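# Untangle three cords so none crosses another

## Task

Pull the three cords apart so that no cord lies across any other cord or across the block belonging to any other cord.

## Robot and tools

Robot: two arms over a table. left_arm carries a left hand and right_arm a right hand (mirror images), each with index, middle and ring fingers plus a thumb, 16 motors per hand. Calibrated bases in the scene frame: left_arm (+0.029, +0.307, 0) m, right_arm (-0.008, -0.267, 0) m.

Scene frame: origin at table-top height, halfway between the nominal bases; +x points out over the table, +z up, and the left arm sits on the +y side. Image left/right does not match arm names.

Hand point axes (right hand): +z runs along straight fingers toward the tips, +y points out of the palm face, +x crosses the palm away from the thumb. For the left hand +x points toward the thumb. A rigid mast sticks out near the wrist on the palm side and can strike objects.

execute_actions(actions, cameras). actions is a list of actions, run in order; each lasts 0.5 s. An action is a table of 1 to 15 rows, each row one 1/30 s control step; when fewer than 15 rows are given, the final row is held for the remaining steps. Every row is a single flat list of 48 numbers, each in [-1, 1], covering both arms even when one is idle:
1-6: left arm dx, dy, dz, rx, ry, rz
7-22: left hand motors in this order: index_mcp, index_abd, index_pip, index_dip, middle_mcp, middle_abd, middle_pip, middle_dip, ring_mcp, ring_abd, ring_pip, ring_dip, thumb_cmc, thumb_axl, thumb_mcp, thumb_ipl
23: left current_limit, 24: left speed
25-48: the same 24 numbers for the right arm and hand.

dx..rz are offsets, not poses. They are measured along scene-frame axes from the arm's Hand target as it stood when the action began; every row of the action refers to that same start, so rows do not add up within an action, but each new action starts from the updated target, so repeating an offset keeps moving. Scale: 1.0 equals 0.6 m of travel or 180 degrees of turn. rx, ry, rz form one rotation vector, turning about the Hand target's position. A translation whose length exceeds 1.0 is scaled back along its direction. Per step, commanded orientation is clipped to within 40 degrees of the measured one. The hand often stops short of the target and the elbow sags under load; a fresh action (even all zeros) re-requests the target, and you may send the leftover distance as a further offset or aim a bit high. Tiny moves may not start.

Hand numbers are absolute goals, not offsets: each maps linearly between a hinge's two stops, so 0 is a real goal. To keep a hand as it is, resend its reported hand_goal, hand_current_limit and hand_speed. Moving toward -1: finger _mcp bends at the knuckle toward the palm (straight at +0.75), _abd swings the finger sideways away from the thumb (straight 0.00), _pip bends the middle joint (straight +0.58), _dip the tip joint (straight +0.70); thumb_cmc brings the thumb from beside the palm to in front of it (straight +0.71), thumb_axl spins it about its own length (straight +0.68), thumb_mcp (+0.23) and thumb_ipl (+0.17) curl it. current_limit scales 0 mA at -1 to 550 mA at +1 (minimum 11 mA); speed sets hinge speed as (speed+1)/2 of 8.5 rad/s. They begin at +0.4 and -0.6 and persist until changed. A finger only presses while its goal lies past the object's surface.

cameras: list of names among cam_high, cam_low, cam_close, cam_left_wrist, cam_right_wrist, or ["all"] or []. Omitted or null gives all images for an empty actions list and none otherwise. An unknown name voids the call. An empty actions list just reports state and images.

zoom_image(camera, region): enlarges part of that camera's most recent image; region = [x0, y0, x1, y1] integer pixels from the top-left, no wider or taller than 504. Images are 672x504.

finished_scene(scene): integer, the current scene's number; ends it irreversibly. The cords must remain separated with the robot not touching them.

Results per arm: end_effector_position (m) and end_effector_quat_wxyz in the scene frame (may be a few cm off); Hand target, the pose that next offsets start from; Joint positions, velocities ("within noise" means at rest), and torques (include arm weight, noisy, wrap at ±28 N m for numbers 3 and 4). Per hand motor, in the order above: hand_goal, hand_measured, hand_current_ma, hand_state (moving, goal, blocked, overload), plus hand_current_limit and hand_speed.

Avoid: knocking cords or blocks off the table; hitting the table or fixed items hard; arms or hands touching each other, including one hand gripping the other's fingers; letting go of things in motion; motors holding 495 mA or more for 5 s (they shut down for 10 s); overheating from long holds, outstretched arms or pushing at unreachable poses (MOTOR HOT at 85 °C, the arm drops at 100 °C). To stop pushing into something, command the target back beyond the hand point. While you think, the robot keeps its last command.

Each tool is called after "Emit:" as name(argument=value, ...), one argument or row to a line, values as JSON.

## Session

Emit:
execute_actions(
  actions=[],
)

Scene clock: 0.00 s.
left_arm: end_effector_position=(+0.4669, +0.4903, +0.2446) hand_goal=(+0.754, +0.000, +0.576, +0.696, +0.754, +0.000, +0.576, +0.696, +0.754, +0.000, +0.576, +0.696, +0.714, +0.678, +0.226, +0.168) hand_measured=(+0.754, +0.000, +0.576, +0.696, +0.754, +0.000, +0.576, +0.696, +0.754, +0.000, +0.576, +0.696, +0.714, +0.678, +0.226, +0.168) hand_current_ma=(+0, +0, +0, +0, +0, +0, +0, +0, +0, +0, +0, +0, +0, +0, +0, +0) hand_state=(goal, goal, goal, goal, goal, goal, goal, goal, goal, goal, goal, goal, goal, goal, goal, goal) hand_current_limit=0.40 hand_speed=-0.60 end_effector_quat_wxyz=(-0.141, +0.809, +0.274, +0.500) | right_arm: end_effector_position=(+0.5282, +0.1215, +0.3669) hand_goal=(+0.754, +0.000, +0.576, +0.696, +0.754, +0.000, +0.576, +0.696, +0.754, +0.000, +0.576, +0.696, +0.714, +0.678, +0.226, +0.168) hand_measured=(+0.754, +0.000, +0.576, +0.696, +0.754, +0.000, +0.576, +0.696, +0.754, +0.000, +0.576, +0.696, +0.714, +0.678, +0.226, +0.168) hand_current_ma=(+0, +0, +0, +0, +0, +0, +0, +0, +0, +0, +0, +0, +0, +0, +0, +0) hand_state=(goal, goal, goal, goal, goal, goal, goal, goal, goal, goal, goal, goal, goal, goal, goal, goal) hand_current_limit=0.40 hand_speed=-0.60 end_effector_quat_wxyz=(+0.031, +0.632, +0.736, +0.241)
Joint positions: left_arm=[0.557 1.025 0.607 -0.06 -0.035 1.5] | right_arm=[0.735 1.629 1.768 -1.218 -0.004 0.575]
Joint velocities: within noise
Joint torques (N m): no reading
Heat: left arm: hottest elbow 31 °C; right arm: hottest shoulder 31 °C.
Hand target: left_arm +0.4739, +0.4947, +0.2676; -0.145, +0.798, +0.271, +0.518 | right_arm +0.5307, +0.1237, +0.3899; +0.034, +0.628, +0.732, +0.262

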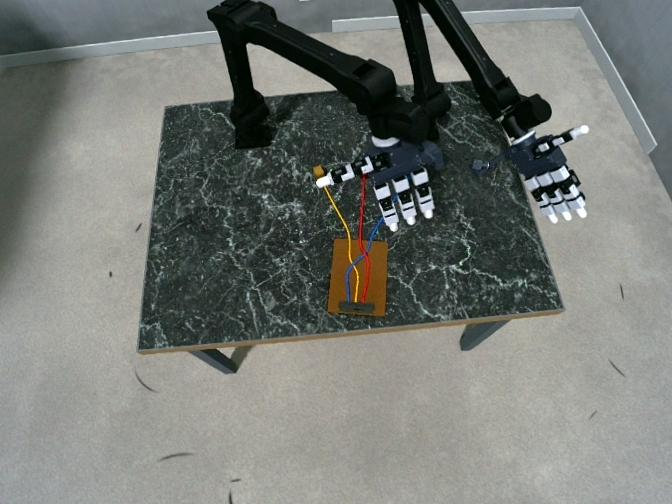

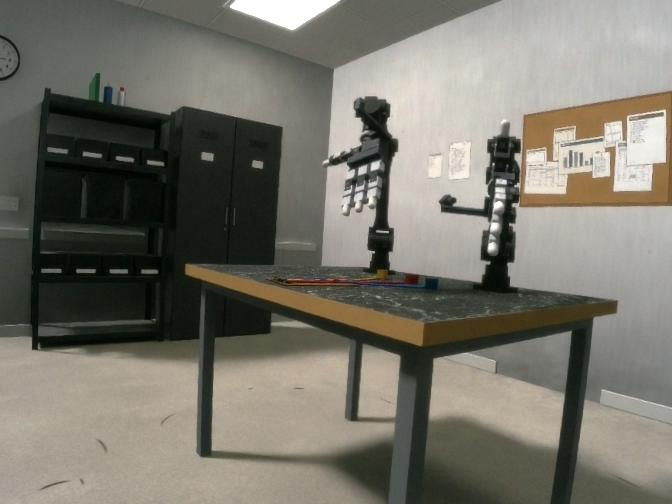

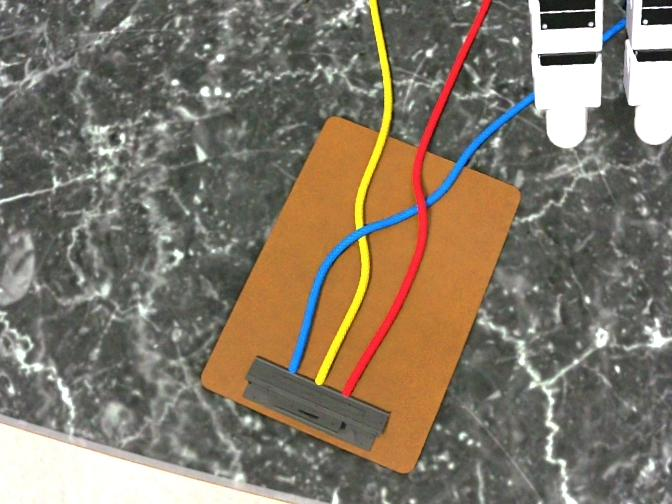

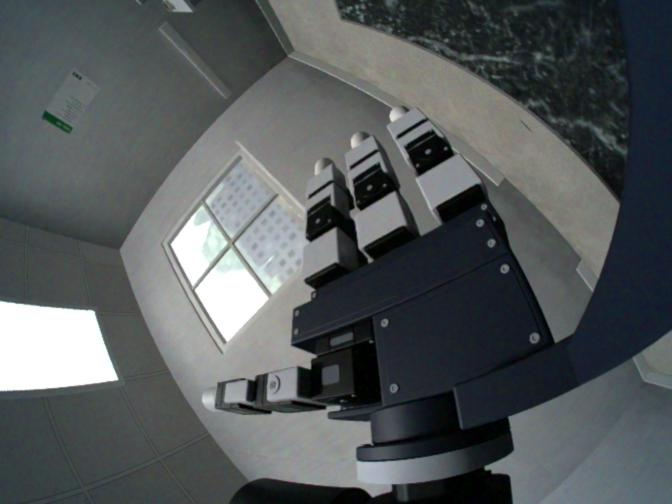

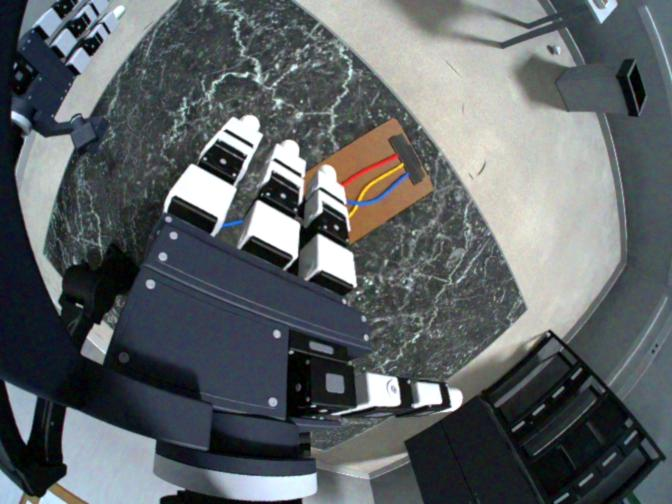

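Emit:
zoom_image(
  camera="cam_low",
  region=[240, 240, 480, 320],
)

Emit:
zoom_image(
  camera="cam_high",
  region=[280, 120, 480, 320],
)

Scaled by 2.100 from the camera's 672x504 image, which has a finer 960x720 frame.

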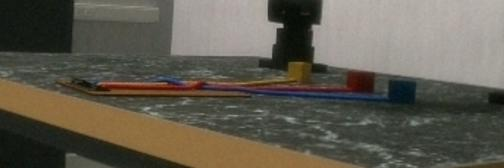

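Scaled by 2.520 from the camera's 672x504 image, which has a finer 960x720 frame.

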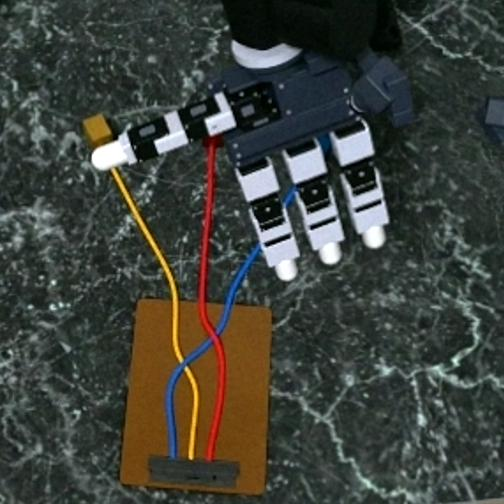

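Emit:
execute_actions(
  actions=[
    [[0,0,0,0,0,0,0.754,0,0.576,0.696,0.754,0,0.576,0.696,0.754,0,0.576,0.696,0.714,0.678,0.226,0.168,0.4,-0.6,0,-0.1,0.05,0,0,0,0.754,0,0.576,0.696,0.754,0,0.576,0.696,0.2,0,-0.6,0,0.714,0.678,0.226,0.168,0.4,-0.6]],
    [[0,0,0,0,0,0,0.754,0,0.576,0.696,0.754,0,0.576,0.696,0.754,0,0.576,0.696,0.714,0.678,0.226,0.168,0.4,-0.6,0,-0.1,0.05,0,0,0,0.754,0,0.576,0.696,0.754,0,0.576,0.696,0,0,-0.85,-0.1,0.714,0.678,0.226,0.168,0.4,-0.6]],
    [[0,0,0,0,0,0,0.754,0,0.576,0.696,0.754,0,0.576,0.696,0.754,0,0.576,0.696,0.714,0.678,0.226,0.168,0.4,-0.6,0,-0.1,0,0,0,0,0.754,0,0.576,0.696,0.754,0,0.576,0.696,0,0,-0.85,-0.1,0.714,0.678,0.226,0.168,0.4,-0.6]],
    [[0,0,0,0,0,0,0.754,0,0.576,0.696,0.754,0,0.576,0.696,0.754,0,0.576,0.696,0.714,0.678,0.226,0.168,0.4,-0.6,0,-0.1,0,0,0,0,0.754,0,0.576,0.696,0.754,0,0.576,0.696,0,0,-0.85,-0.1,0.714,0.678,0.226,0.168,0.4,-0.6]],
    [[0,0,0,0,0,0,0.754,0,0.576,0.696,0.754,0,0.576,0.696,0.754,0,0.576,0.696,0.714,0.678,0.226,0.168,0.4,-0.6,0,-0.1,0,0,0,0,0.754,0,0.576,0.696,0.754,0,0.576,0.696,0,0,-0.85,-0.1,0.714,0.678,0.226,0.168,0.4,-0.6]],
  ],
  cameras=["all"],
)

Scene clock: 67.13 s.
left_arm: end_effector_position=(+0.4669, +0.4903, +0.2446) hand_goal=(+0.754, +0.000, +0.576, +0.696, +0.754, +0.000, +0.576, +0.696, +0.754, +0.000, +0.576, +0.696, +0.714, +0.678, +0.226, +0.168) hand_measured=(+0.754, -0.002, +0.576, +0.696, +0.754, -0.002, +0.576, +0.696, +0.754, +0.000, +0.576, +0.696, +0.714, +0.678, +0.226, +0.168) hand_current_ma=(-4, -4, +4, +0, -4, -4, +4, +0, -4, -3, +4, +0, +1, -4, -1, -2) hand_state=(goal, goal, goal, goal, goal, goal, goal, goal, goal, goal, goal, goal, goal, goal, goal, goal) hand_current_limit=0.40 hand_speed=-0.60 end_effector_quat_wxyz=(-0.141, +0.809, +0.274, +0.500) | right_arm: end_effector_position=(+0.5360, -0.1761, +0.4396) hand_goal=(+0.754, +0.000, +0.576, +0.696, +0.754, +0.000, +0.576, +0.696, +0.000, +0.000, -0.850, -0.100, +0.714, +0.678, +0.226, +0.168) hand_measured=(+0.756, +0.000, +0.576, +0.696, +0.756, +0.000, +0.576, +0.696, +0.014, +0.000, -0.848, -0.098, +0.716, +0.678, +0.222, +0.168) hand_current_ma=(+2, +0, +1, +0, +2, +0, +1, +0, +38, +0, +5, +4, +2, -1, -9, -1) hand_state=(goal, goal, goal, goal, goal, goal, goal, goal, goal, goal, goal, goal, goal, goal, goal, goal) hand_current_limit=0.40 hand_speed=-0.60 end_effector_quat_wxyz=(+0.030, +0.633, +0.729, +0.257)
Joint positions: left_arm=[0.557 1.025 0.607 -0.06 -0.035 1.5] | right_arm=[0.131 1.349 1.65 -1.432 -0.294 0.047]
Joint torques (N m): left_arm=[-0.62 -3.31 13.96 2.91 0 -0.09] | right_arm=[0.5 -12.63 10.3 0.75 -0.13 -0.22]
Heat: left arm: hottest elbow 38 °C; right arm: hottest elbow 39 °C.
Hand target: left_arm +0.4739, +0.4947, +0.2676; -0.145, +0.798, +0.271, +0.518 | right_arm +0.5307, -0.1763, +0.4498; +0.034, +0.628, +0.732, +0.262
Off the commanded pose: left_arm 0.024 m, 3 deg | right_arm 0.012 m, 1 deg.
camera_calibration:
cam_right_wrist: T_world_to_cam=[[0.725151, -0.682389, 0.0922056, -0.521623], [-0.675339, -0.678648, 0.28871, 0.0646858], [-0.134437, -0.271628, -0.952966, 0.569804], [0, 0, 0, 1]] pos_world=[0.498543, -0.157276, 0.572425]

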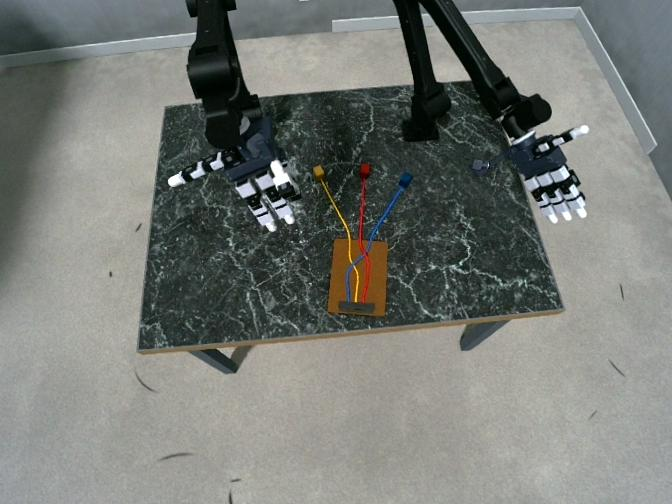

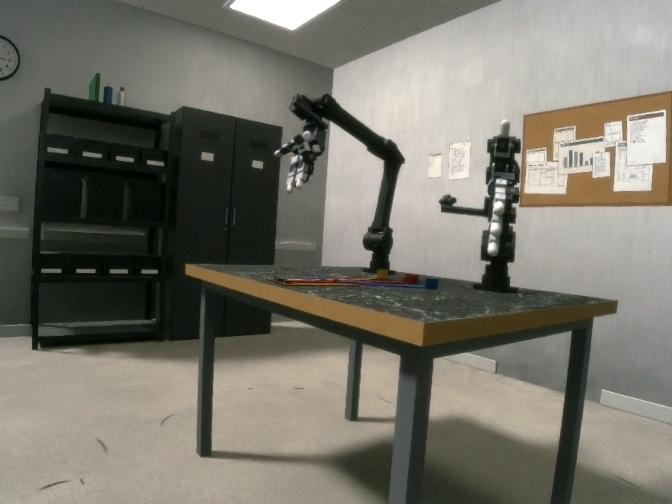

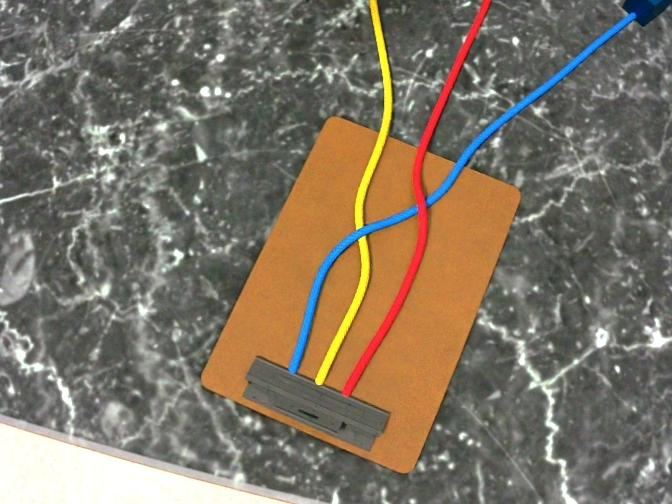

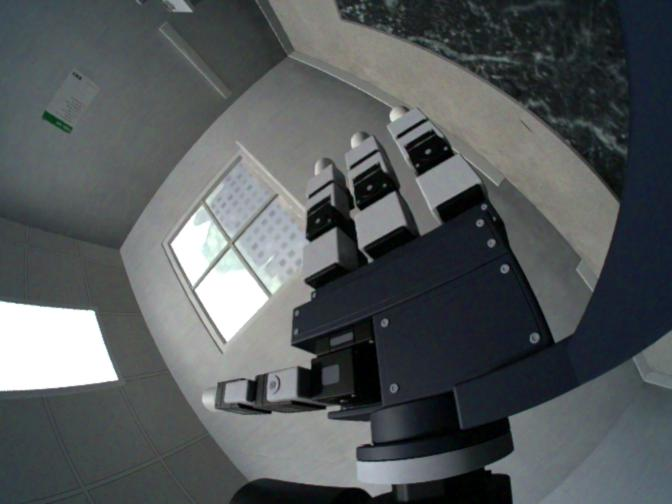

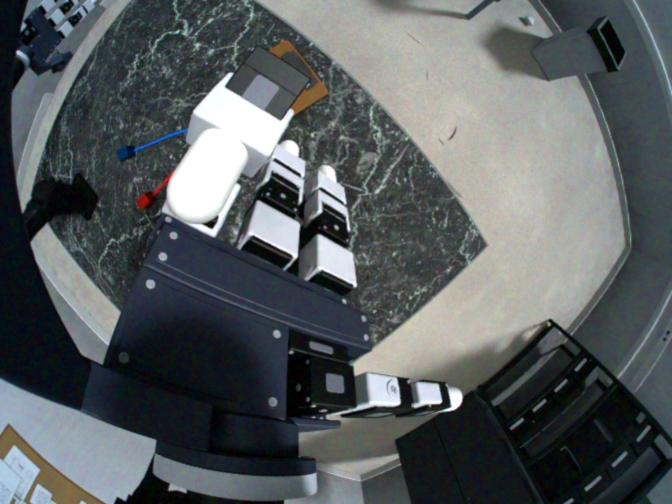

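Emit:
zoom_image(
  camera="cam_high",
  region=[300, 150, 430, 250],
)

Scaled by 3.877 from the camera's 672x504 image, which has a finer 960x720 frame.

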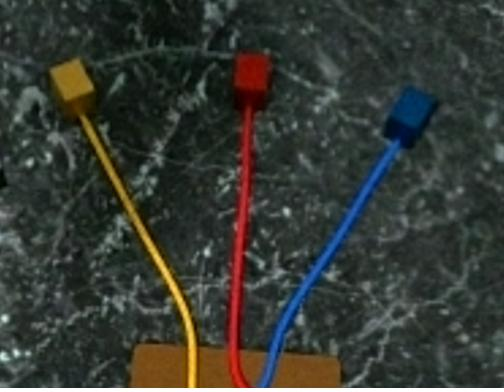

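Emit:
execute_actions(
  actions=[
    [[-0.02,0,0.06,-0.0762,0.0521,0.0524,0.754,0.2,0.576,0.696,0.754,-0.2,0.576,0.696,0.95,0,0.95,0.95,0.714,0.678,0.226,0.168,0.4,-0.6,0,0,0,0,0,0,0.754,0.2,0.576,0.696,0.754,-0.2,0.576,0.696,0.95,0,0.95,0.95,0.714,0.678,0.226,0.168,0.4,-0.6]],
    [[-0.05,-0.05,0.06,-0.0762,0.0521,0.0524,0.754,0.2,0.576,0.696,0.754,-0.2,0.576,0.696,0.95,0,0.95,0.95,0.714,0.678,0.226,0.168,0.4,-0.6,0,0,0,0,0,0,0.754,0.2,0.576,0.696,0.754,-0.2,0.576,0.696,0.95,0,0.95,0.95,0.714,0.678,0.226,0.168,0.4,-0.6]],
    [[-0.05,-0.1,0.03,-0.0762,0.0521,0.0524,0.754,0.2,0.576,0.696,0.754,-0.2,0.576,0.696,0.95,0,0.95,0.95,0.714,0.678,0.226,0.168,0.4,-0.6,0,0,0,0,0,0,0.754,0.2,0.576,0.696,0.754,-0.2,0.576,0.696,0.95,0,0.95,0.95,0.714,0.678,0.226,0.168,0.4,-0.6]],
    [[-0.05,-0.1,0,-0.0761,0.052,0.0522,0.754,0.2,0.576,0.696,0.754,-0.2,0.576,0.696,0.95,0,0.95,0.95,0.714,0.678,0.226,0.168,0.4,-0.6,0,0,0,0,0,0,0.754,0.2,0.576,0.696,0.754,-0.2,0.576,0.696,0.95,0,0.95,0.95,0.714,0.678,0.226,0.168,0.4,-0.6]],
  ],
  cameras=["cam_high","cam_left_wrist","cam_low"],
)

Scene clock: 112.83 s.
left_arm: end_effector_position=(+0.3654, +0.3454, +0.3290) hand_goal=(+0.754, +0.200, +0.576, +0.696, +0.754, -0.200, +0.576, +0.696, +0.950, +0.000, +0.950, +0.950, +0.714, +0.678, +0.226, +0.168) hand_measured=(+0.754, +0.196, +0.576, +0.696, +0.754, -0.200, +0.576, +0.696, +0.946, -0.002, +0.946, +0.948, +0.714, +0.678, +0.224, +0.168) hand_current_ma=(-3, -15, +4, +0, -3, -1, +4, +0, -22, -4, -23, -13, +1, -4, -15, -2) hand_state=(goal, goal, goal, goal, goal, goal, goal, goal, goal, goal, goal, goal, goal, goal, goal, goal) hand_current_limit=0.40 hand_speed=-0.60 end_effector_quat_wxyz=(+0.031, +0.770, +0.635, +0.047) | right_arm: end_effector_position=(+0.5358, -0.1759, +0.4395) hand_goal=(+0.754, +0.200, +0.576, +0.696, +0.754, -0.200, +0.576, +0.696, +0.950, +0.000, +0.950, +0.950, +0.714, +0.678, +0.226, +0.168) hand_measured=(+0.756, +0.196, +0.576, +0.696, +0.756, -0.192, +0.576, +0.696, +0.948, -0.002, +0.946, +0.948, +0.716, +0.678, +0.222, +0.168) hand_current_ma=(+2, -5, +1, +0, +4, +17, +1, +0, -4, -3, -9, -5, +2, -1, -9, -1) hand_state=(goal, goal, goal, goal, goal, goal, goal, goal, goal, goal, goal, goal, goal, goal, goal, goal) hand_current_limit=0.40 hand_speed=-0.60 end_effector_quat_wxyz=(+0.030, +0.633, +0.730, +0.257)
Joint positions: left_arm=[0.129 0.935 1.172 -1.695 0.003 0.325] | right_arm=[0.131 1.349 1.65 -1.432 -0.294 0.045]
Joint torques (N m): left_arm=[-1.38 -1.38 14.97 0.8 -0.03 -0.17] | right_arm=[0.5 -12.57 10.29 0.7 -0.14 -0.2]
Heat: left arm: hottest elbow 41 °C; right arm: hottest elbow 38 °C.
Hand target: left_arm +0.3719, +0.3448, +0.3576; +0.000, +0.766, +0.643, +0.001 | right_arm +0.5307, -0.1763, +0.4498; +0.034, +0.628, +0.732, +0.262
Off the commanded pose: left_arm 0.029 m, 6 deg | right_arm 0.012 m, 1 deg.
joint sent to its limit (left arm) — joint 4 (wrist pitch), lower limit. The joint targets are off in orientation, not in position.
camera_calibration:
cam_left_wrist: T_world_to_cam=[[-0.769063, -0.635636, -0.0671426, 0.488669], [-0.497612, 0.529494, 0.687037, -0.27635], [-0.401154, 0.561785, -0.723514, 0.314636], [0, 0, 0, 1]] pos_world=[0.36452, 0.280183, 0.450317]
Images, in order (width x height): cam_high 672x504, cam_low 672x504, cam_left_wrist 672x504.

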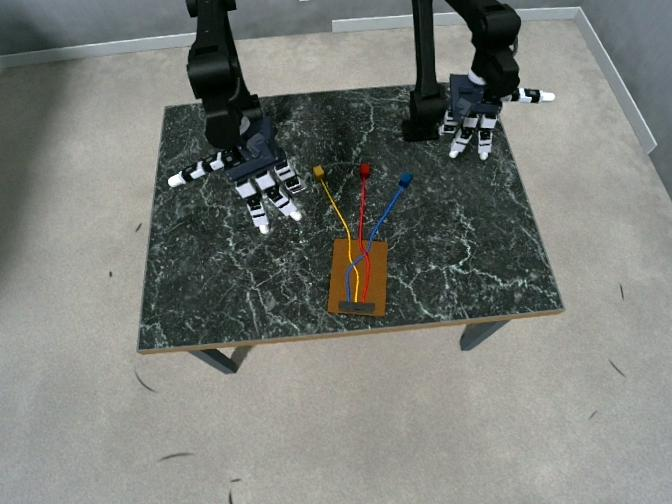

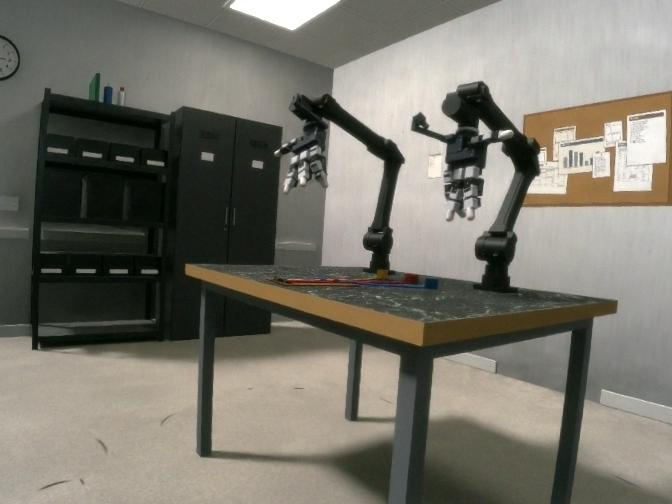

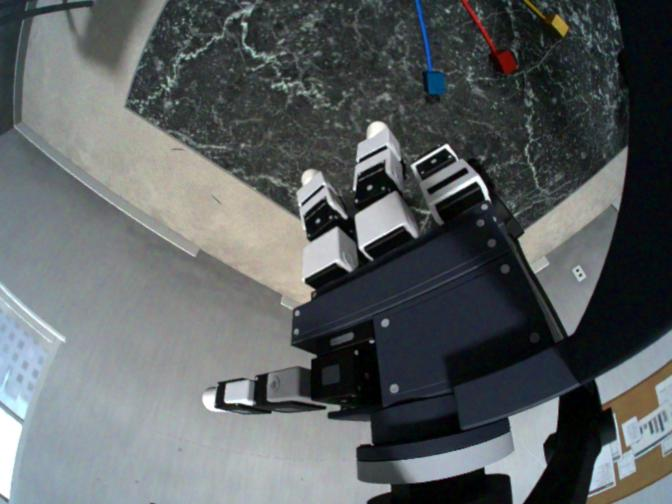

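Emit:
execute_actions(
  actions=[
    [[-0.06,-0.14,-0.03,0,0,0,0.754,0.2,0.576,0.696,0.754,-0.2,0.576,0.696,0.95,0,0.95,0.95,0.714,0.678,0.226,0.168,0.4,-0.6,0,0,0,0,0,0,0.754,0.2,0.576,0.696,0.754,-0.2,0.576,0.696,0.95,0,0.95,0.95,0.714,0.678,0.226,0.168,0.4,-0.6]],
    [[-0.07,-0.14,-0.04,0,0,0,0.754,0.2,0.576,0.696,0.754,-0.2,0.576,0.696,0.95,0,0.95,0.95,0.714,0.678,0.226,0.168,0.4,-0.6,0,0,0,0,0,0,0.754,0.2,0.576,0.696,0.754,-0.2,0.576,0.696,0.95,0,0.95,0.95,0.714,0.678,0.226,0.168,0.4,-0.6]],
    [[-0.07,-0.15,-0.05,0,0,0,0.754,0.2,0.576,0.696,0.754,-0.2,0.576,0.696,0.95,0,0.95,0.95,0.714,0.678,0.226,0.168,0.4,-0.6,0,0,0,0,0,0,0.754,0.2,0.576,0.696,0.754,-0.2,0.576,0.696,0.95,0,0.95,0.95,0.714,0.678,0.226,0.168,0.4,-0.6]],
  ],
  cameras=["cam_high","cam_left_wrist","cam_low"],
)

Scene clock: 122.13 s.
left_arm: end_effector_position=(+0.2463, +0.0982, +0.2644) hand_goal=(+0.754, +0.200, +0.576, +0.696, +0.754, -0.200, +0.576, +0.696, +0.950, +0.000, +0.950, +0.950, +0.714, +0.678, +0.226, +0.168) hand_measured=(+0.754, +0.198, +0.576, +0.696, +0.754, -0.200, +0.576, +0.696, +0.946, +0.000, +0.946, +0.948, +0.714, +0.678, +0.224, +0.168) hand_current_ma=(-3, -5, +4, +0, -4, +3, +4, +0, -23, -2, -23, -13, +4, -4, -17, -2) hand_state=(goal, goal, goal, goal, goal, goal, goal, goal, goal, goal, goal, goal, goal, goal, goal, goal) hand_current_limit=0.40 hand_speed=-0.60 end_effector_quat_wxyz=(-0.027, +0.769, +0.639, +0.001) | right_arm: end_effector_position=(+0.5358, -0.1759, +0.4395) hand_goal=(+0.754, +0.200, +0.576, +0.696, +0.754, -0.200, +0.576, +0.696, +0.950, +0.000, +0.950, +0.950, +0.714, +0.678, +0.226, +0.168) hand_measured=(+0.756, +0.196, +0.576, +0.696, +0.756, -0.192, +0.576, +0.696, +0.948, -0.002, +0.946, +0.948, +0.716, +0.678, +0.222, +0.168) hand_current_ma=(+2, -5, +1, +0, +4, +17, +1, +0, -4, -3, -9, -5, +2, -1, -9, -1) hand_state=(goal, goal, goal, goal, goal, goal, goal, goal, goal, goal, goal, goal, goal, goal, goal, goal) hand_current_limit=0.40 hand_speed=-0.60 end_effector_quat_wxyz=(+0.030, +0.633, +0.730, +0.257)
Joint positions: left_arm=[-1.029 1.025 1.09 -1.689 0.005 -0.841] | right_arm=[0.131 1.349 1.65 -1.432 -0.294 0.045]
Joint torques (N m): left_arm=[-1.61 -2.08 14.17 0.85 -0.21 -0.18] | right_arm=[0.5 -12.57 10.29 0.69 -0.14 -0.2]
Heat: left arm: hottest elbow 43 °C; right arm: hottest elbow 38 °C.
Hand target: left_arm +0.2519, +0.0868, +0.2854; +0.000, +0.766, +0.643, +0.001 | right_arm +0.5307, -0.1763, +0.4498; +0.034, +0.628, +0.732, +0.262
Off the commanded pose: left_arm 0.025 m, 3 deg | right_arm 0.012 m, 1 deg.
camera_calibration:
cam_left_wrist: T_world_to_cam=[[-0.76543, -0.643075, 0.023919, 0.211346], [-0.398295, 0.502616, 0.767293, -0.20344], [-0.505449, 0.577782, -0.64085, 0.36128], [0, 0, 0, 1]] pos_world=[0.26335, 0.029422, 0.382569]
Images, in order (width x height): cam_high 672x504, cam_low 672x504, cam_left_wrist 672x504.

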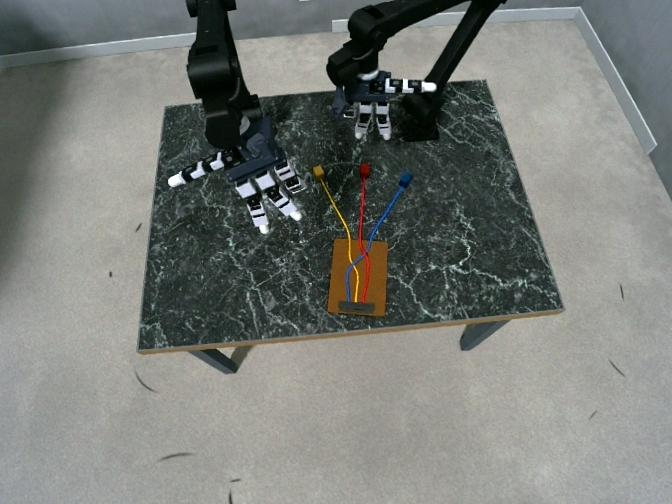

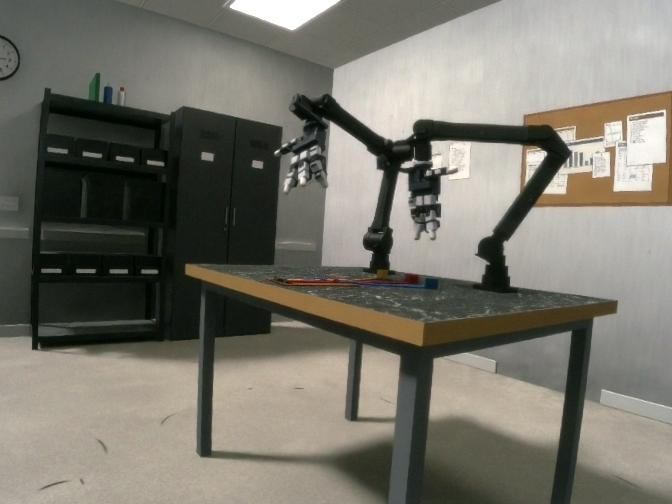

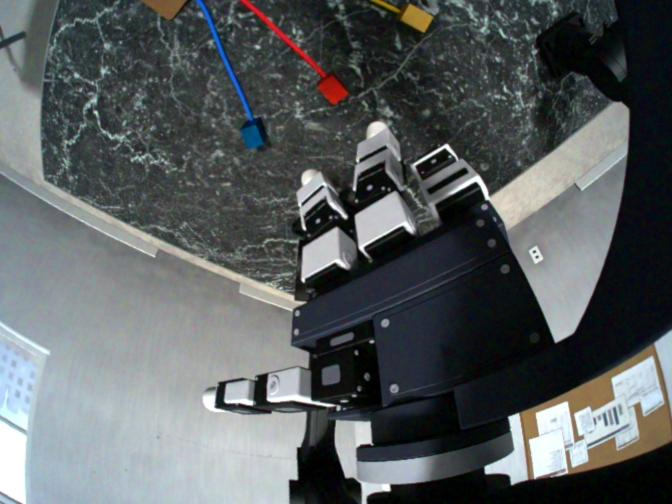

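Emit:
zoom_image(
  camera="cam_high",
  region=[310, 60, 450, 200],
)

Emit:
zoom_image(
  camera="cam_left_wrist",
  region=[220, 50, 500, 260],
)

Scaled by 3.600 from the camera's 672x504 image, which has a finer 960x720 frame.

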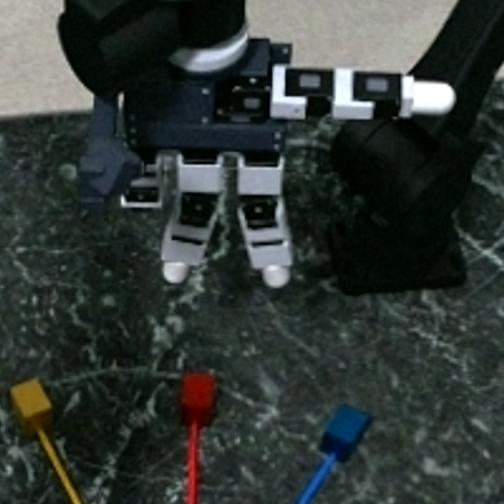

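Scaled by 1.800 from the camera's 672x504 image, which has a finer 960x720 frame.

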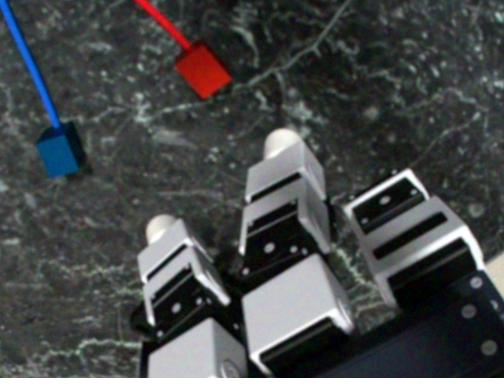

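Emit:
execute_actions(
  actions=[
    [[0.04,-0.033,-0.1,0,0,0,0.754,0.2,0.576,0.696,0.754,-0.2,0.576,0.696,0.95,0,0.95,0.95,0.714,0.678,0.226,0.168,0.4,-0.6,0,0,0,0,0,0,0.754,0.2,0.576,0.696,0.754,-0.2,0.576,0.696,0.95,0,0.95,0.95,0.714,0.678,0.226,0.168,0.4,-0.6]],
  ],
  cameras=["cam_high","cam_left_wrist","cam_low"],
)

Emit:
zoom_image(
  camera="cam_high",
  region=[310, 60, 450, 200],
)

Emit:
zoom_image(
  camera="cam_low",
  region=[350, 170, 490, 310],
)

Scene clock: 138.93 s.
left_arm: end_effector_position=(+0.2728, +0.0674, +0.2263) hand_goal=(+0.754, +0.200, +0.576, +0.696, +0.754, -0.200, +0.576, +0.696, +0.950, +0.000, +0.950, +0.950, +0.714, +0.678, +0.226, +0.168) hand_measured=(+0.754, +0.198, +0.576, +0.696, +0.754, -0.200, +0.576, +0.696, +0.946, +0.000, +0.946, +0.948, +0.714, +0.678, +0.224, +0.168) hand_current_ma=(-3, -5, +4, +0, -4, +3, +4, +0, -23, -2, -23, -13, +4, -4, -17, -2) hand_state=(goal, goal, goal, goal, goal, goal, goal, goal, goal, goal, goal, goal, goal, goal, goal, goal) hand_current_limit=0.40 hand_speed=-0.60 end_effector_quat_wxyz=(-0.003, +0.764, +0.645, +0.000) | right_arm: end_effector_position=(+0.5358, -0.1759, +0.4395) hand_goal=(+0.754, +0.200, +0.576, +0.696, +0.754, -0.200, +0.576, +0.696, +0.950, +0.000, +0.950, +0.950, +0.714, +0.678, +0.226, +0.168) hand_measured=(+0.756, +0.196, +0.576, +0.696, +0.756, -0.192, +0.576, +0.696, +0.948, -0.002, +0.946, +0.948, +0.716, +0.678, +0.222, +0.168) hand_current_ma=(+2, -5, +1, +0, +4, +17, +1, +0, -4, -3, -9, -5, +2, -1, -9, -1) hand_state=(goal, goal, goal, goal, goal, goal, goal, goal, goal, goal, goal, goal, goal, goal, goal, goal) hand_current_limit=0.40 hand_speed=-0.60 end_effector_quat_wxyz=(+0.030, +0.633, +0.730, +0.257)
Joint positions: left_arm=[-1.012 1.107 1.04 -1.51 0 -0.839] | right_arm=[0.131 1.349 1.65 -1.432 -0.294 0.045]
Joint torques (N m): left_arm=[-0.44 -3.25 9.69 1.05 -0.16 0.16] | right_arm=[0.5 -12.63 10.29 0.69 -0.14 -0.2]
Heat: left arm: hottest elbow 42 °C; right arm: hottest elbow 38 °C.
Hand target: left_arm +0.2760, +0.0670, +0.2256; +0.000, +0.766, +0.643, +0.001 | right_arm +0.5307, -0.1763, +0.4498; +0.034, +0.628, +0.732, +0.262
Off the commanded pose: left_arm 0.003 m, 0 deg | right_arm 0.012 m, 1 deg.
camera_calibration:
cam_left_wrist: T_world_to_cam=[[-0.756353, -0.653635, 0.0262754, 0.21041], [-0.427847, 0.524668, 0.735982, -0.134452], [-0.49485, 0.545421, -0.676491, 0.375378], [0, 0, 0, 1]] pos_world=[0.287375, 0.00333537, 0.347365]
Images, in order (width x height): cam_high 672x504, cam_low 672x504, cam_left_wrist 672x504.

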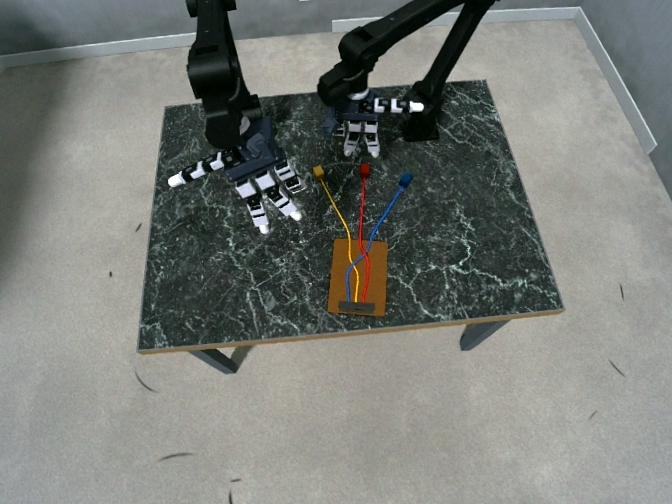

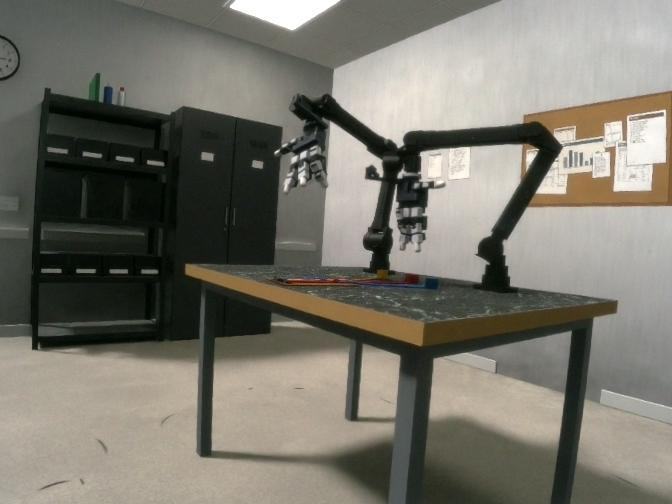

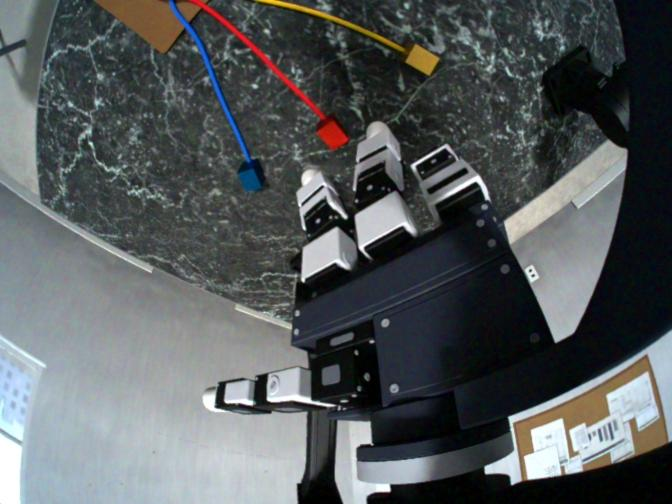

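Scaled by 3.600 from the camera's 672x504 image, which has a finer 960x720 frame.

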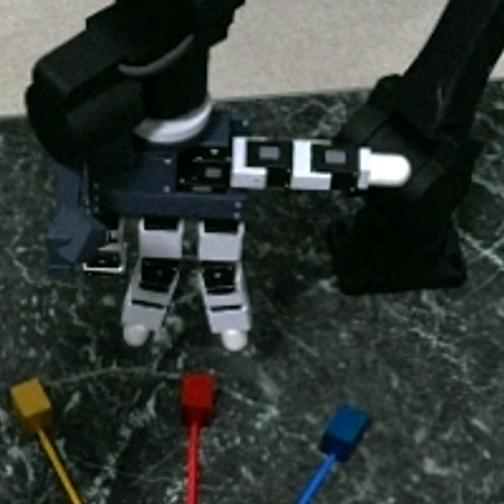

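Scaled by 3.600 from the camera's 672x504 image, which has a finer 960x720 frame.

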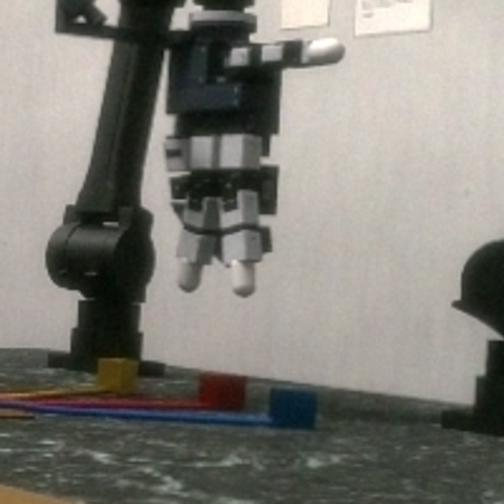

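Emit:
execute_actions(
  actions=[
    [[-0.005,0.027,-0.06,0,0,0,0.754,0.2,0.576,0.696,0.754,-0.2,0.576,0.696,0.95,0,0.95,0.95,0.714,0.678,0.226,0.168,0.4,-0.6,0,0,0,0,0,0,0.754,0.2,0.576,0.696,0.754,-0.2,0.576,0.696,0.95,0,0.95,0.95,0.714,0.678,0.226,0.168,0.4,-0.6]],
    [[0,0,-0.04,0,0,0,0.754,0.2,0.576,0.696,0.754,-0.2,0.576,0.696,0.95,0,0.95,0.95,0.714,0.678,0.226,0.168,0.4,-0.6,0,0,0,0,0,0,0.754,0.2,0.576,0.696,0.754,-0.2,0.576,0.696,0.95,0,0.95,0.95,0.714,0.678,0.226,0.168,0.4,-0.6]],
  ],
  cameras=["cam_high","cam_left_wrist","cam_low"],
)

Emit:
zoom_image(
  camera="cam_high",
  region=[310, 80, 430, 200],
)

Emit:
zoom_image(
  camera="cam_low",
  region=[350, 200, 470, 320],
)

Emit:
zoom_image(
  camera="cam_left_wrist",
  region=[220, 50, 500, 260],
)

Scene clock: 151.77 s.
left_arm: end_effector_position=(+0.2708, +0.0822, +0.1680) hand_goal=(+0.754, +0.200, +0.576, +0.696, +0.754, -0.200, +0.576, +0.696, +0.950, +0.000, +0.950, +0.950, +0.714, +0.678, +0.226, +0.168) hand_measured=(+0.754, +0.198, +0.576, +0.696, +0.754, -0.200, +0.576, +0.696, +0.946, +0.000, +0.946, +0.948, +0.714, +0.678, +0.224, +0.168) hand_current_ma=(-3, -5, +4, +0, -4, +3, +4, +0, -23, -2, -23, -13, +4, -4, -17, -2) hand_state=(goal, goal, goal, goal, goal, goal, goal, goal, goal, goal, goal, goal, goal, goal, goal, goal) hand_current_limit=0.40 hand_speed=-0.60 end_effector_quat_wxyz=(-0.001, +0.764, +0.645, +0.000) | right_arm: end_effector_position=(+0.5358, -0.1759, +0.4395) hand_goal=(+0.754, +0.200, +0.576, +0.696, +0.754, -0.200, +0.576, +0.696, +0.950, +0.000, +0.950, +0.950, +0.714, +0.678, +0.226, +0.168) hand_measured=(+0.756, +0.196, +0.576, +0.696, +0.756, -0.192, +0.576, +0.696, +0.948, -0.002, +0.946, +0.948, +0.716, +0.678, +0.222, +0.168) hand_current_ma=(+2, -5, +1, +0, +4, +17, +1, +0, -4, -3, -9, -5, +2, -1, -9, -1) hand_state=(goal, goal, goal, goal, goal, goal, goal, goal, goal, goal, goal, goal, goal, goal, goal, goal) hand_current_limit=0.40 hand_speed=-0.60 end_effector_quat_wxyz=(+0.030, +0.633, +0.730, +0.257)
Joint positions: left_arm=[-0.989 1.089 0.872 -1.356 0 -0.816] | right_arm=[0.131 1.349 1.65 -1.432 -0.294 0.045]
Joint torques (N m): left_arm=[-0.85 -3.66 9.11 1.16 -0.16 0.11] | right_arm=[0.5 -12.51 10.28 0.69 -0.14 -0.2]
Heat: left arm: hottest elbow 41 °C; right arm: hottest elbow 38 °C.
Hand target: left_arm +0.2729, +0.0832, +0.1654; +0.000, +0.766, +0.643, +0.001 | right_arm +0.5307, -0.1763, +0.4498; +0.034, +0.628, +0.732, +0.262
Off the commanded pose: left_arm 0.003 m, 0 deg | right_arm 0.012 m, 1 deg.
camera_calibration:
cam_left_wrist: T_world_to_cam=[[-0.756631, -0.653303, 0.0265413, 0.220192], [-0.42955, 0.527273, 0.733123, -0.0995006], [-0.492946, 0.543303, -0.679578, 0.327047], [0, 0, 0, 1]] pos_world=[0.28508, 0.01863, 0.289356]
Images, in order (width x height): cam_high 672x504, cam_low 672x504, cam_left_wrist 672x504.

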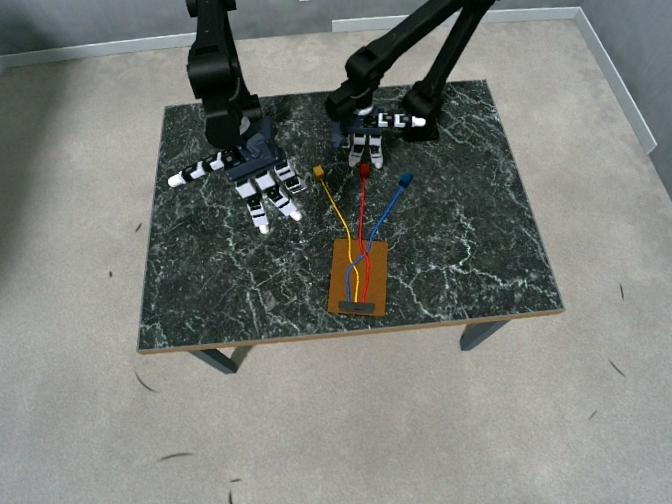

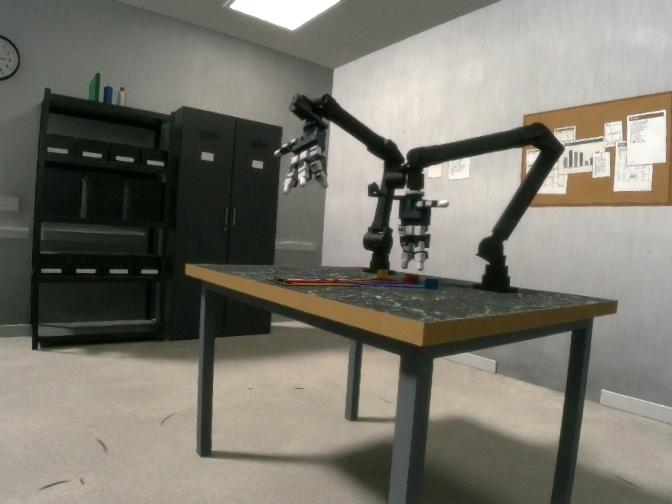

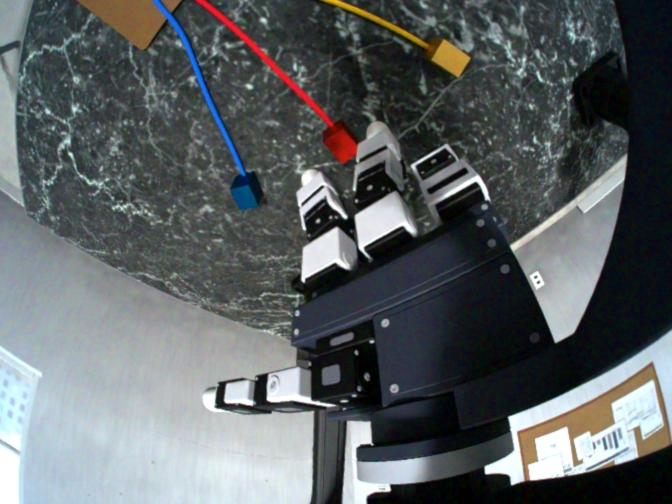

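Scaled by 4.200 from the camera's 672x504 image, which has a finer 960x720 frame.

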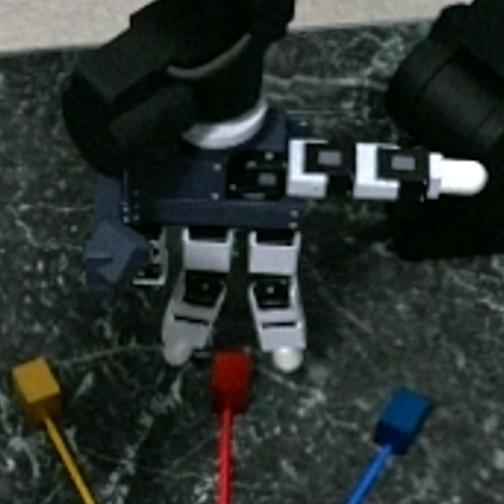

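Scaled by 4.200 from the camera's 672x504 image, which has a finer 960x720 frame.

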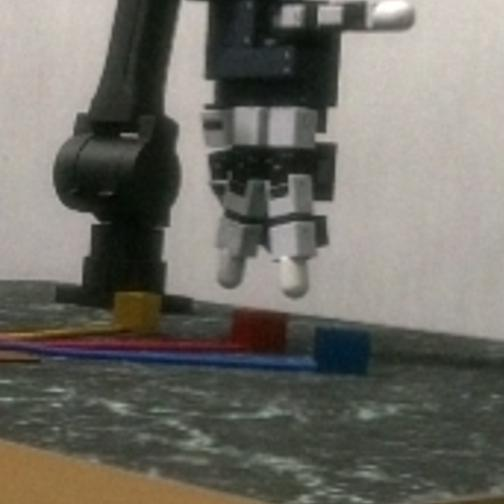

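Scaled by 1.800 from the camera's 672x504 image, which has a finer 960x720 frame.

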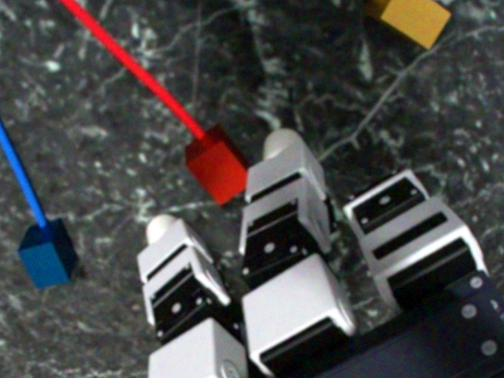

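Emit:
execute_actions(
  actions=[
    [[-0.014,0,-0.03,0,0,0,0.754,0.2,0.576,0.696,0.754,-0.2,0.576,0.696,0.95,0,0.95,0.95,0.714,0.678,0.226,0.168,0.4,-0.6,0,0,0,0,0,0,0.754,0.2,0.576,0.696,0.754,-0.2,0.576,0.696,0.95,0,0.95,0.95,0.714,0.678,0.226,0.168,0.4,-0.6]],
    [[0,0,-0.03,0,0,0,0.754,0.2,0.576,0.696,0.754,-0.2,0.576,0.696,0.95,0,0.95,0.95,0.714,0.678,0.226,0.168,0.4,-0.6,0,0,0,0,0,0,0.754,0.2,0.576,0.696,0.754,-0.2,0.576,0.696,0.95,0,0.95,0.95,0.714,0.678,0.226,0.168,0.4,-0.6]],
  ],
  cameras=["cam_high","cam_left_wrist","cam_low"],
)

Emit:
zoom_image(
  camera="cam_high",
  region=[310, 80, 430, 200],
)

Emit:
zoom_image(
  camera="cam_low",
  region=[350, 200, 470, 320],
)

Emit:
zoom_image(
  camera="cam_left_wrist",
  region=[220, 50, 500, 260],
)

Scene clock: 163.63 s.
left_arm: end_effector_position=(+0.2664, +0.0836, +0.1342) hand_goal=(+0.754, +0.200, +0.576, +0.696, +0.754, -0.200, +0.576, +0.696, +0.950, +0.000, +0.950, +0.950, +0.714, +0.678, +0.226, +0.168) hand_measured=(+0.754, +0.198, +0.576, +0.696, +0.754, -0.200, +0.576, +0.696, +0.946, +0.000, +0.946, +0.948, +0.714, +0.678, +0.224, +0.168) hand_current_ma=(-3, -5, +4, +0, -4, +3, +4, +0, -23, -2, -23, -13, +4, -4, -17, -2) hand_state=(goal, goal, goal, goal, goal, goal, goal, goal, goal, goal, goal, goal, goal, goal, goal, goal) hand_current_limit=0.40 hand_speed=-0.60 end_effector_quat_wxyz=(+0.003, +0.767, +0.641, +0.000) | right_arm: end_effector_position=(+0.5358, -0.1759, +0.4395) hand_goal=(+0.754, +0.200, +0.576, +0.696, +0.754, -0.200, +0.576, +0.696, +0.950, +0.000, +0.950, +0.950, +0.714, +0.678, +0.226, +0.168) hand_measured=(+0.756, +0.196, +0.576, +0.696, +0.756, -0.192, +0.576, +0.696, +0.948, -0.002, +0.946, +0.948, +0.716, +0.678, +0.222, +0.168) hand_current_ma=(+2, -5, +1, +0, +4, +17, +1, +0, -4, -3, -9, -5, +2, -1, -9, -1) hand_state=(goal, goal, goal, goal, goal, goal, goal, goal, goal, goal, goal, goal, goal, goal, goal, goal) hand_current_limit=0.40 hand_speed=-0.60 end_effector_quat_wxyz=(+0.030, +0.633, +0.730, +0.257)
Joint positions: left_arm=[-0.999 1.098 0.786 -1.253 0 -0.816] | right_arm=[0.131 1.349 1.65 -1.432 -0.294 0.045]
Joint torques (N m): left_arm=[-1.26 -2.26 8.65 1.06 -0.17 -0.15] | right_arm=[0.5 -12.51 10.29 0.69 -0.14 -0.2]
Heat: left arm: hottest elbow 41 °C; right arm: hottest elbow 38 °C.
Hand target: left_arm +0.2645, +0.0831, +0.1294; +0.000, +0.766, +0.642, +0.001 | right_arm +0.5307, -0.1763, +0.4498; +0.034, +0.628, +0.732, +0.262
Off the commanded pose: left_arm 0.005 m, 0 deg | right_arm 0.012 m, 1 deg.
camera_calibration:
cam_left_wrist: T_world_to_cam=[[-0.76273, -0.646132, 0.0275046, 0.219552], [-0.42773, 0.535901, 0.727913, -0.0777653], [-0.485068, 0.543436, -0.685118, 0.299762], [0, 0, 0, 1]] pos_world=[0.279601, 0.0206327, 0.25594]
Images, in order (width x height): cam_high 672x504, cam_low 672x504, cam_left_wrist 672x504.

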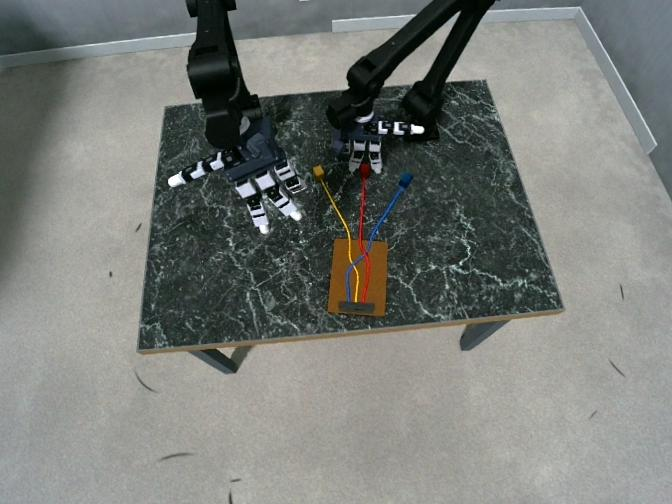

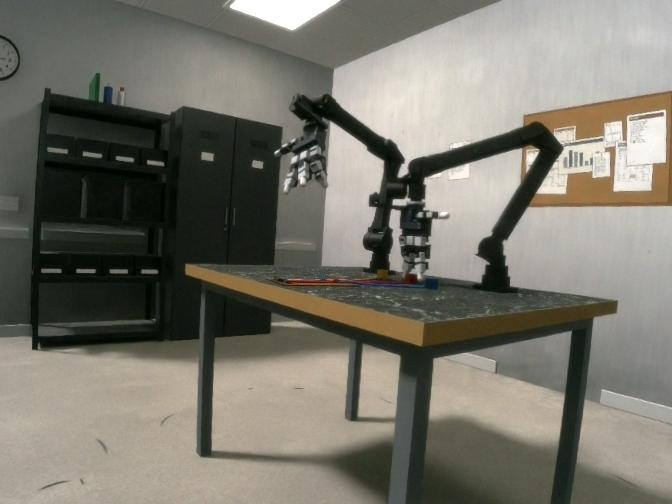

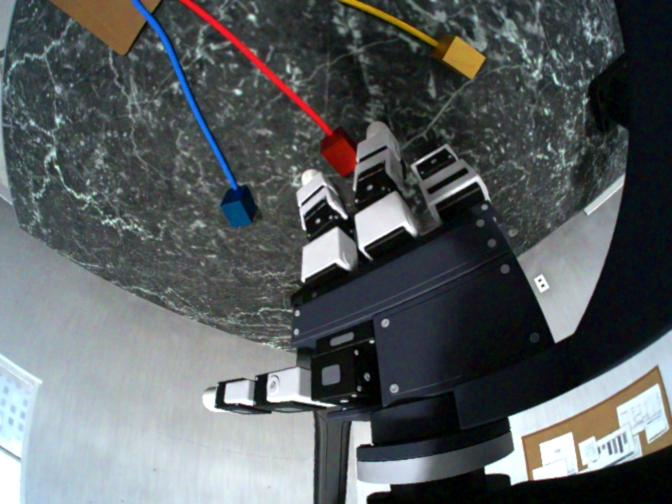

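Scaled by 4.200 from the camera's 672x504 image, which has a finer 960x720 frame.

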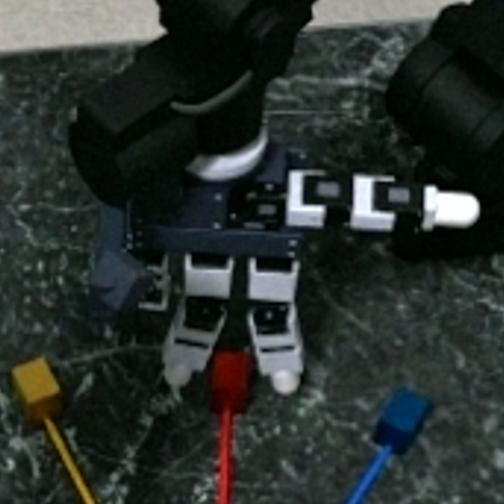

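Scaled by 4.200 from the camera's 672x504 image, which has a finer 960x720 frame.

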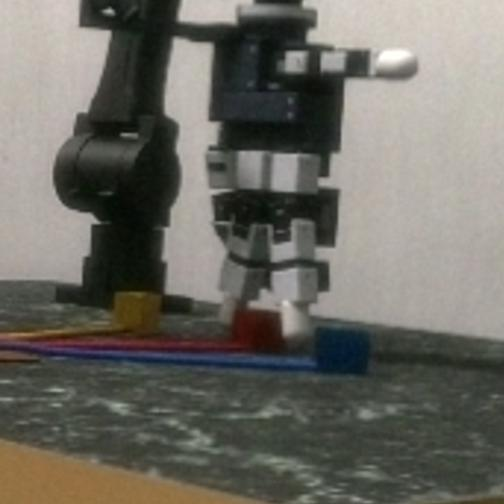

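Scaled by 1.800 from the camera's 672x504 image, which has a finer 960x720 frame.

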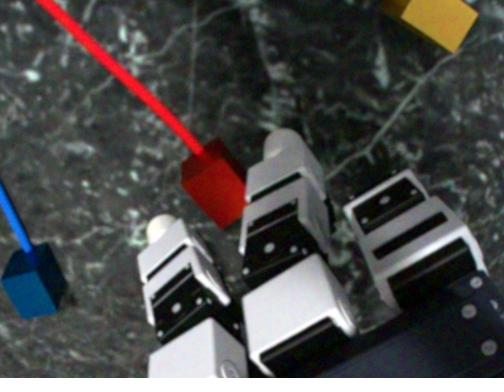

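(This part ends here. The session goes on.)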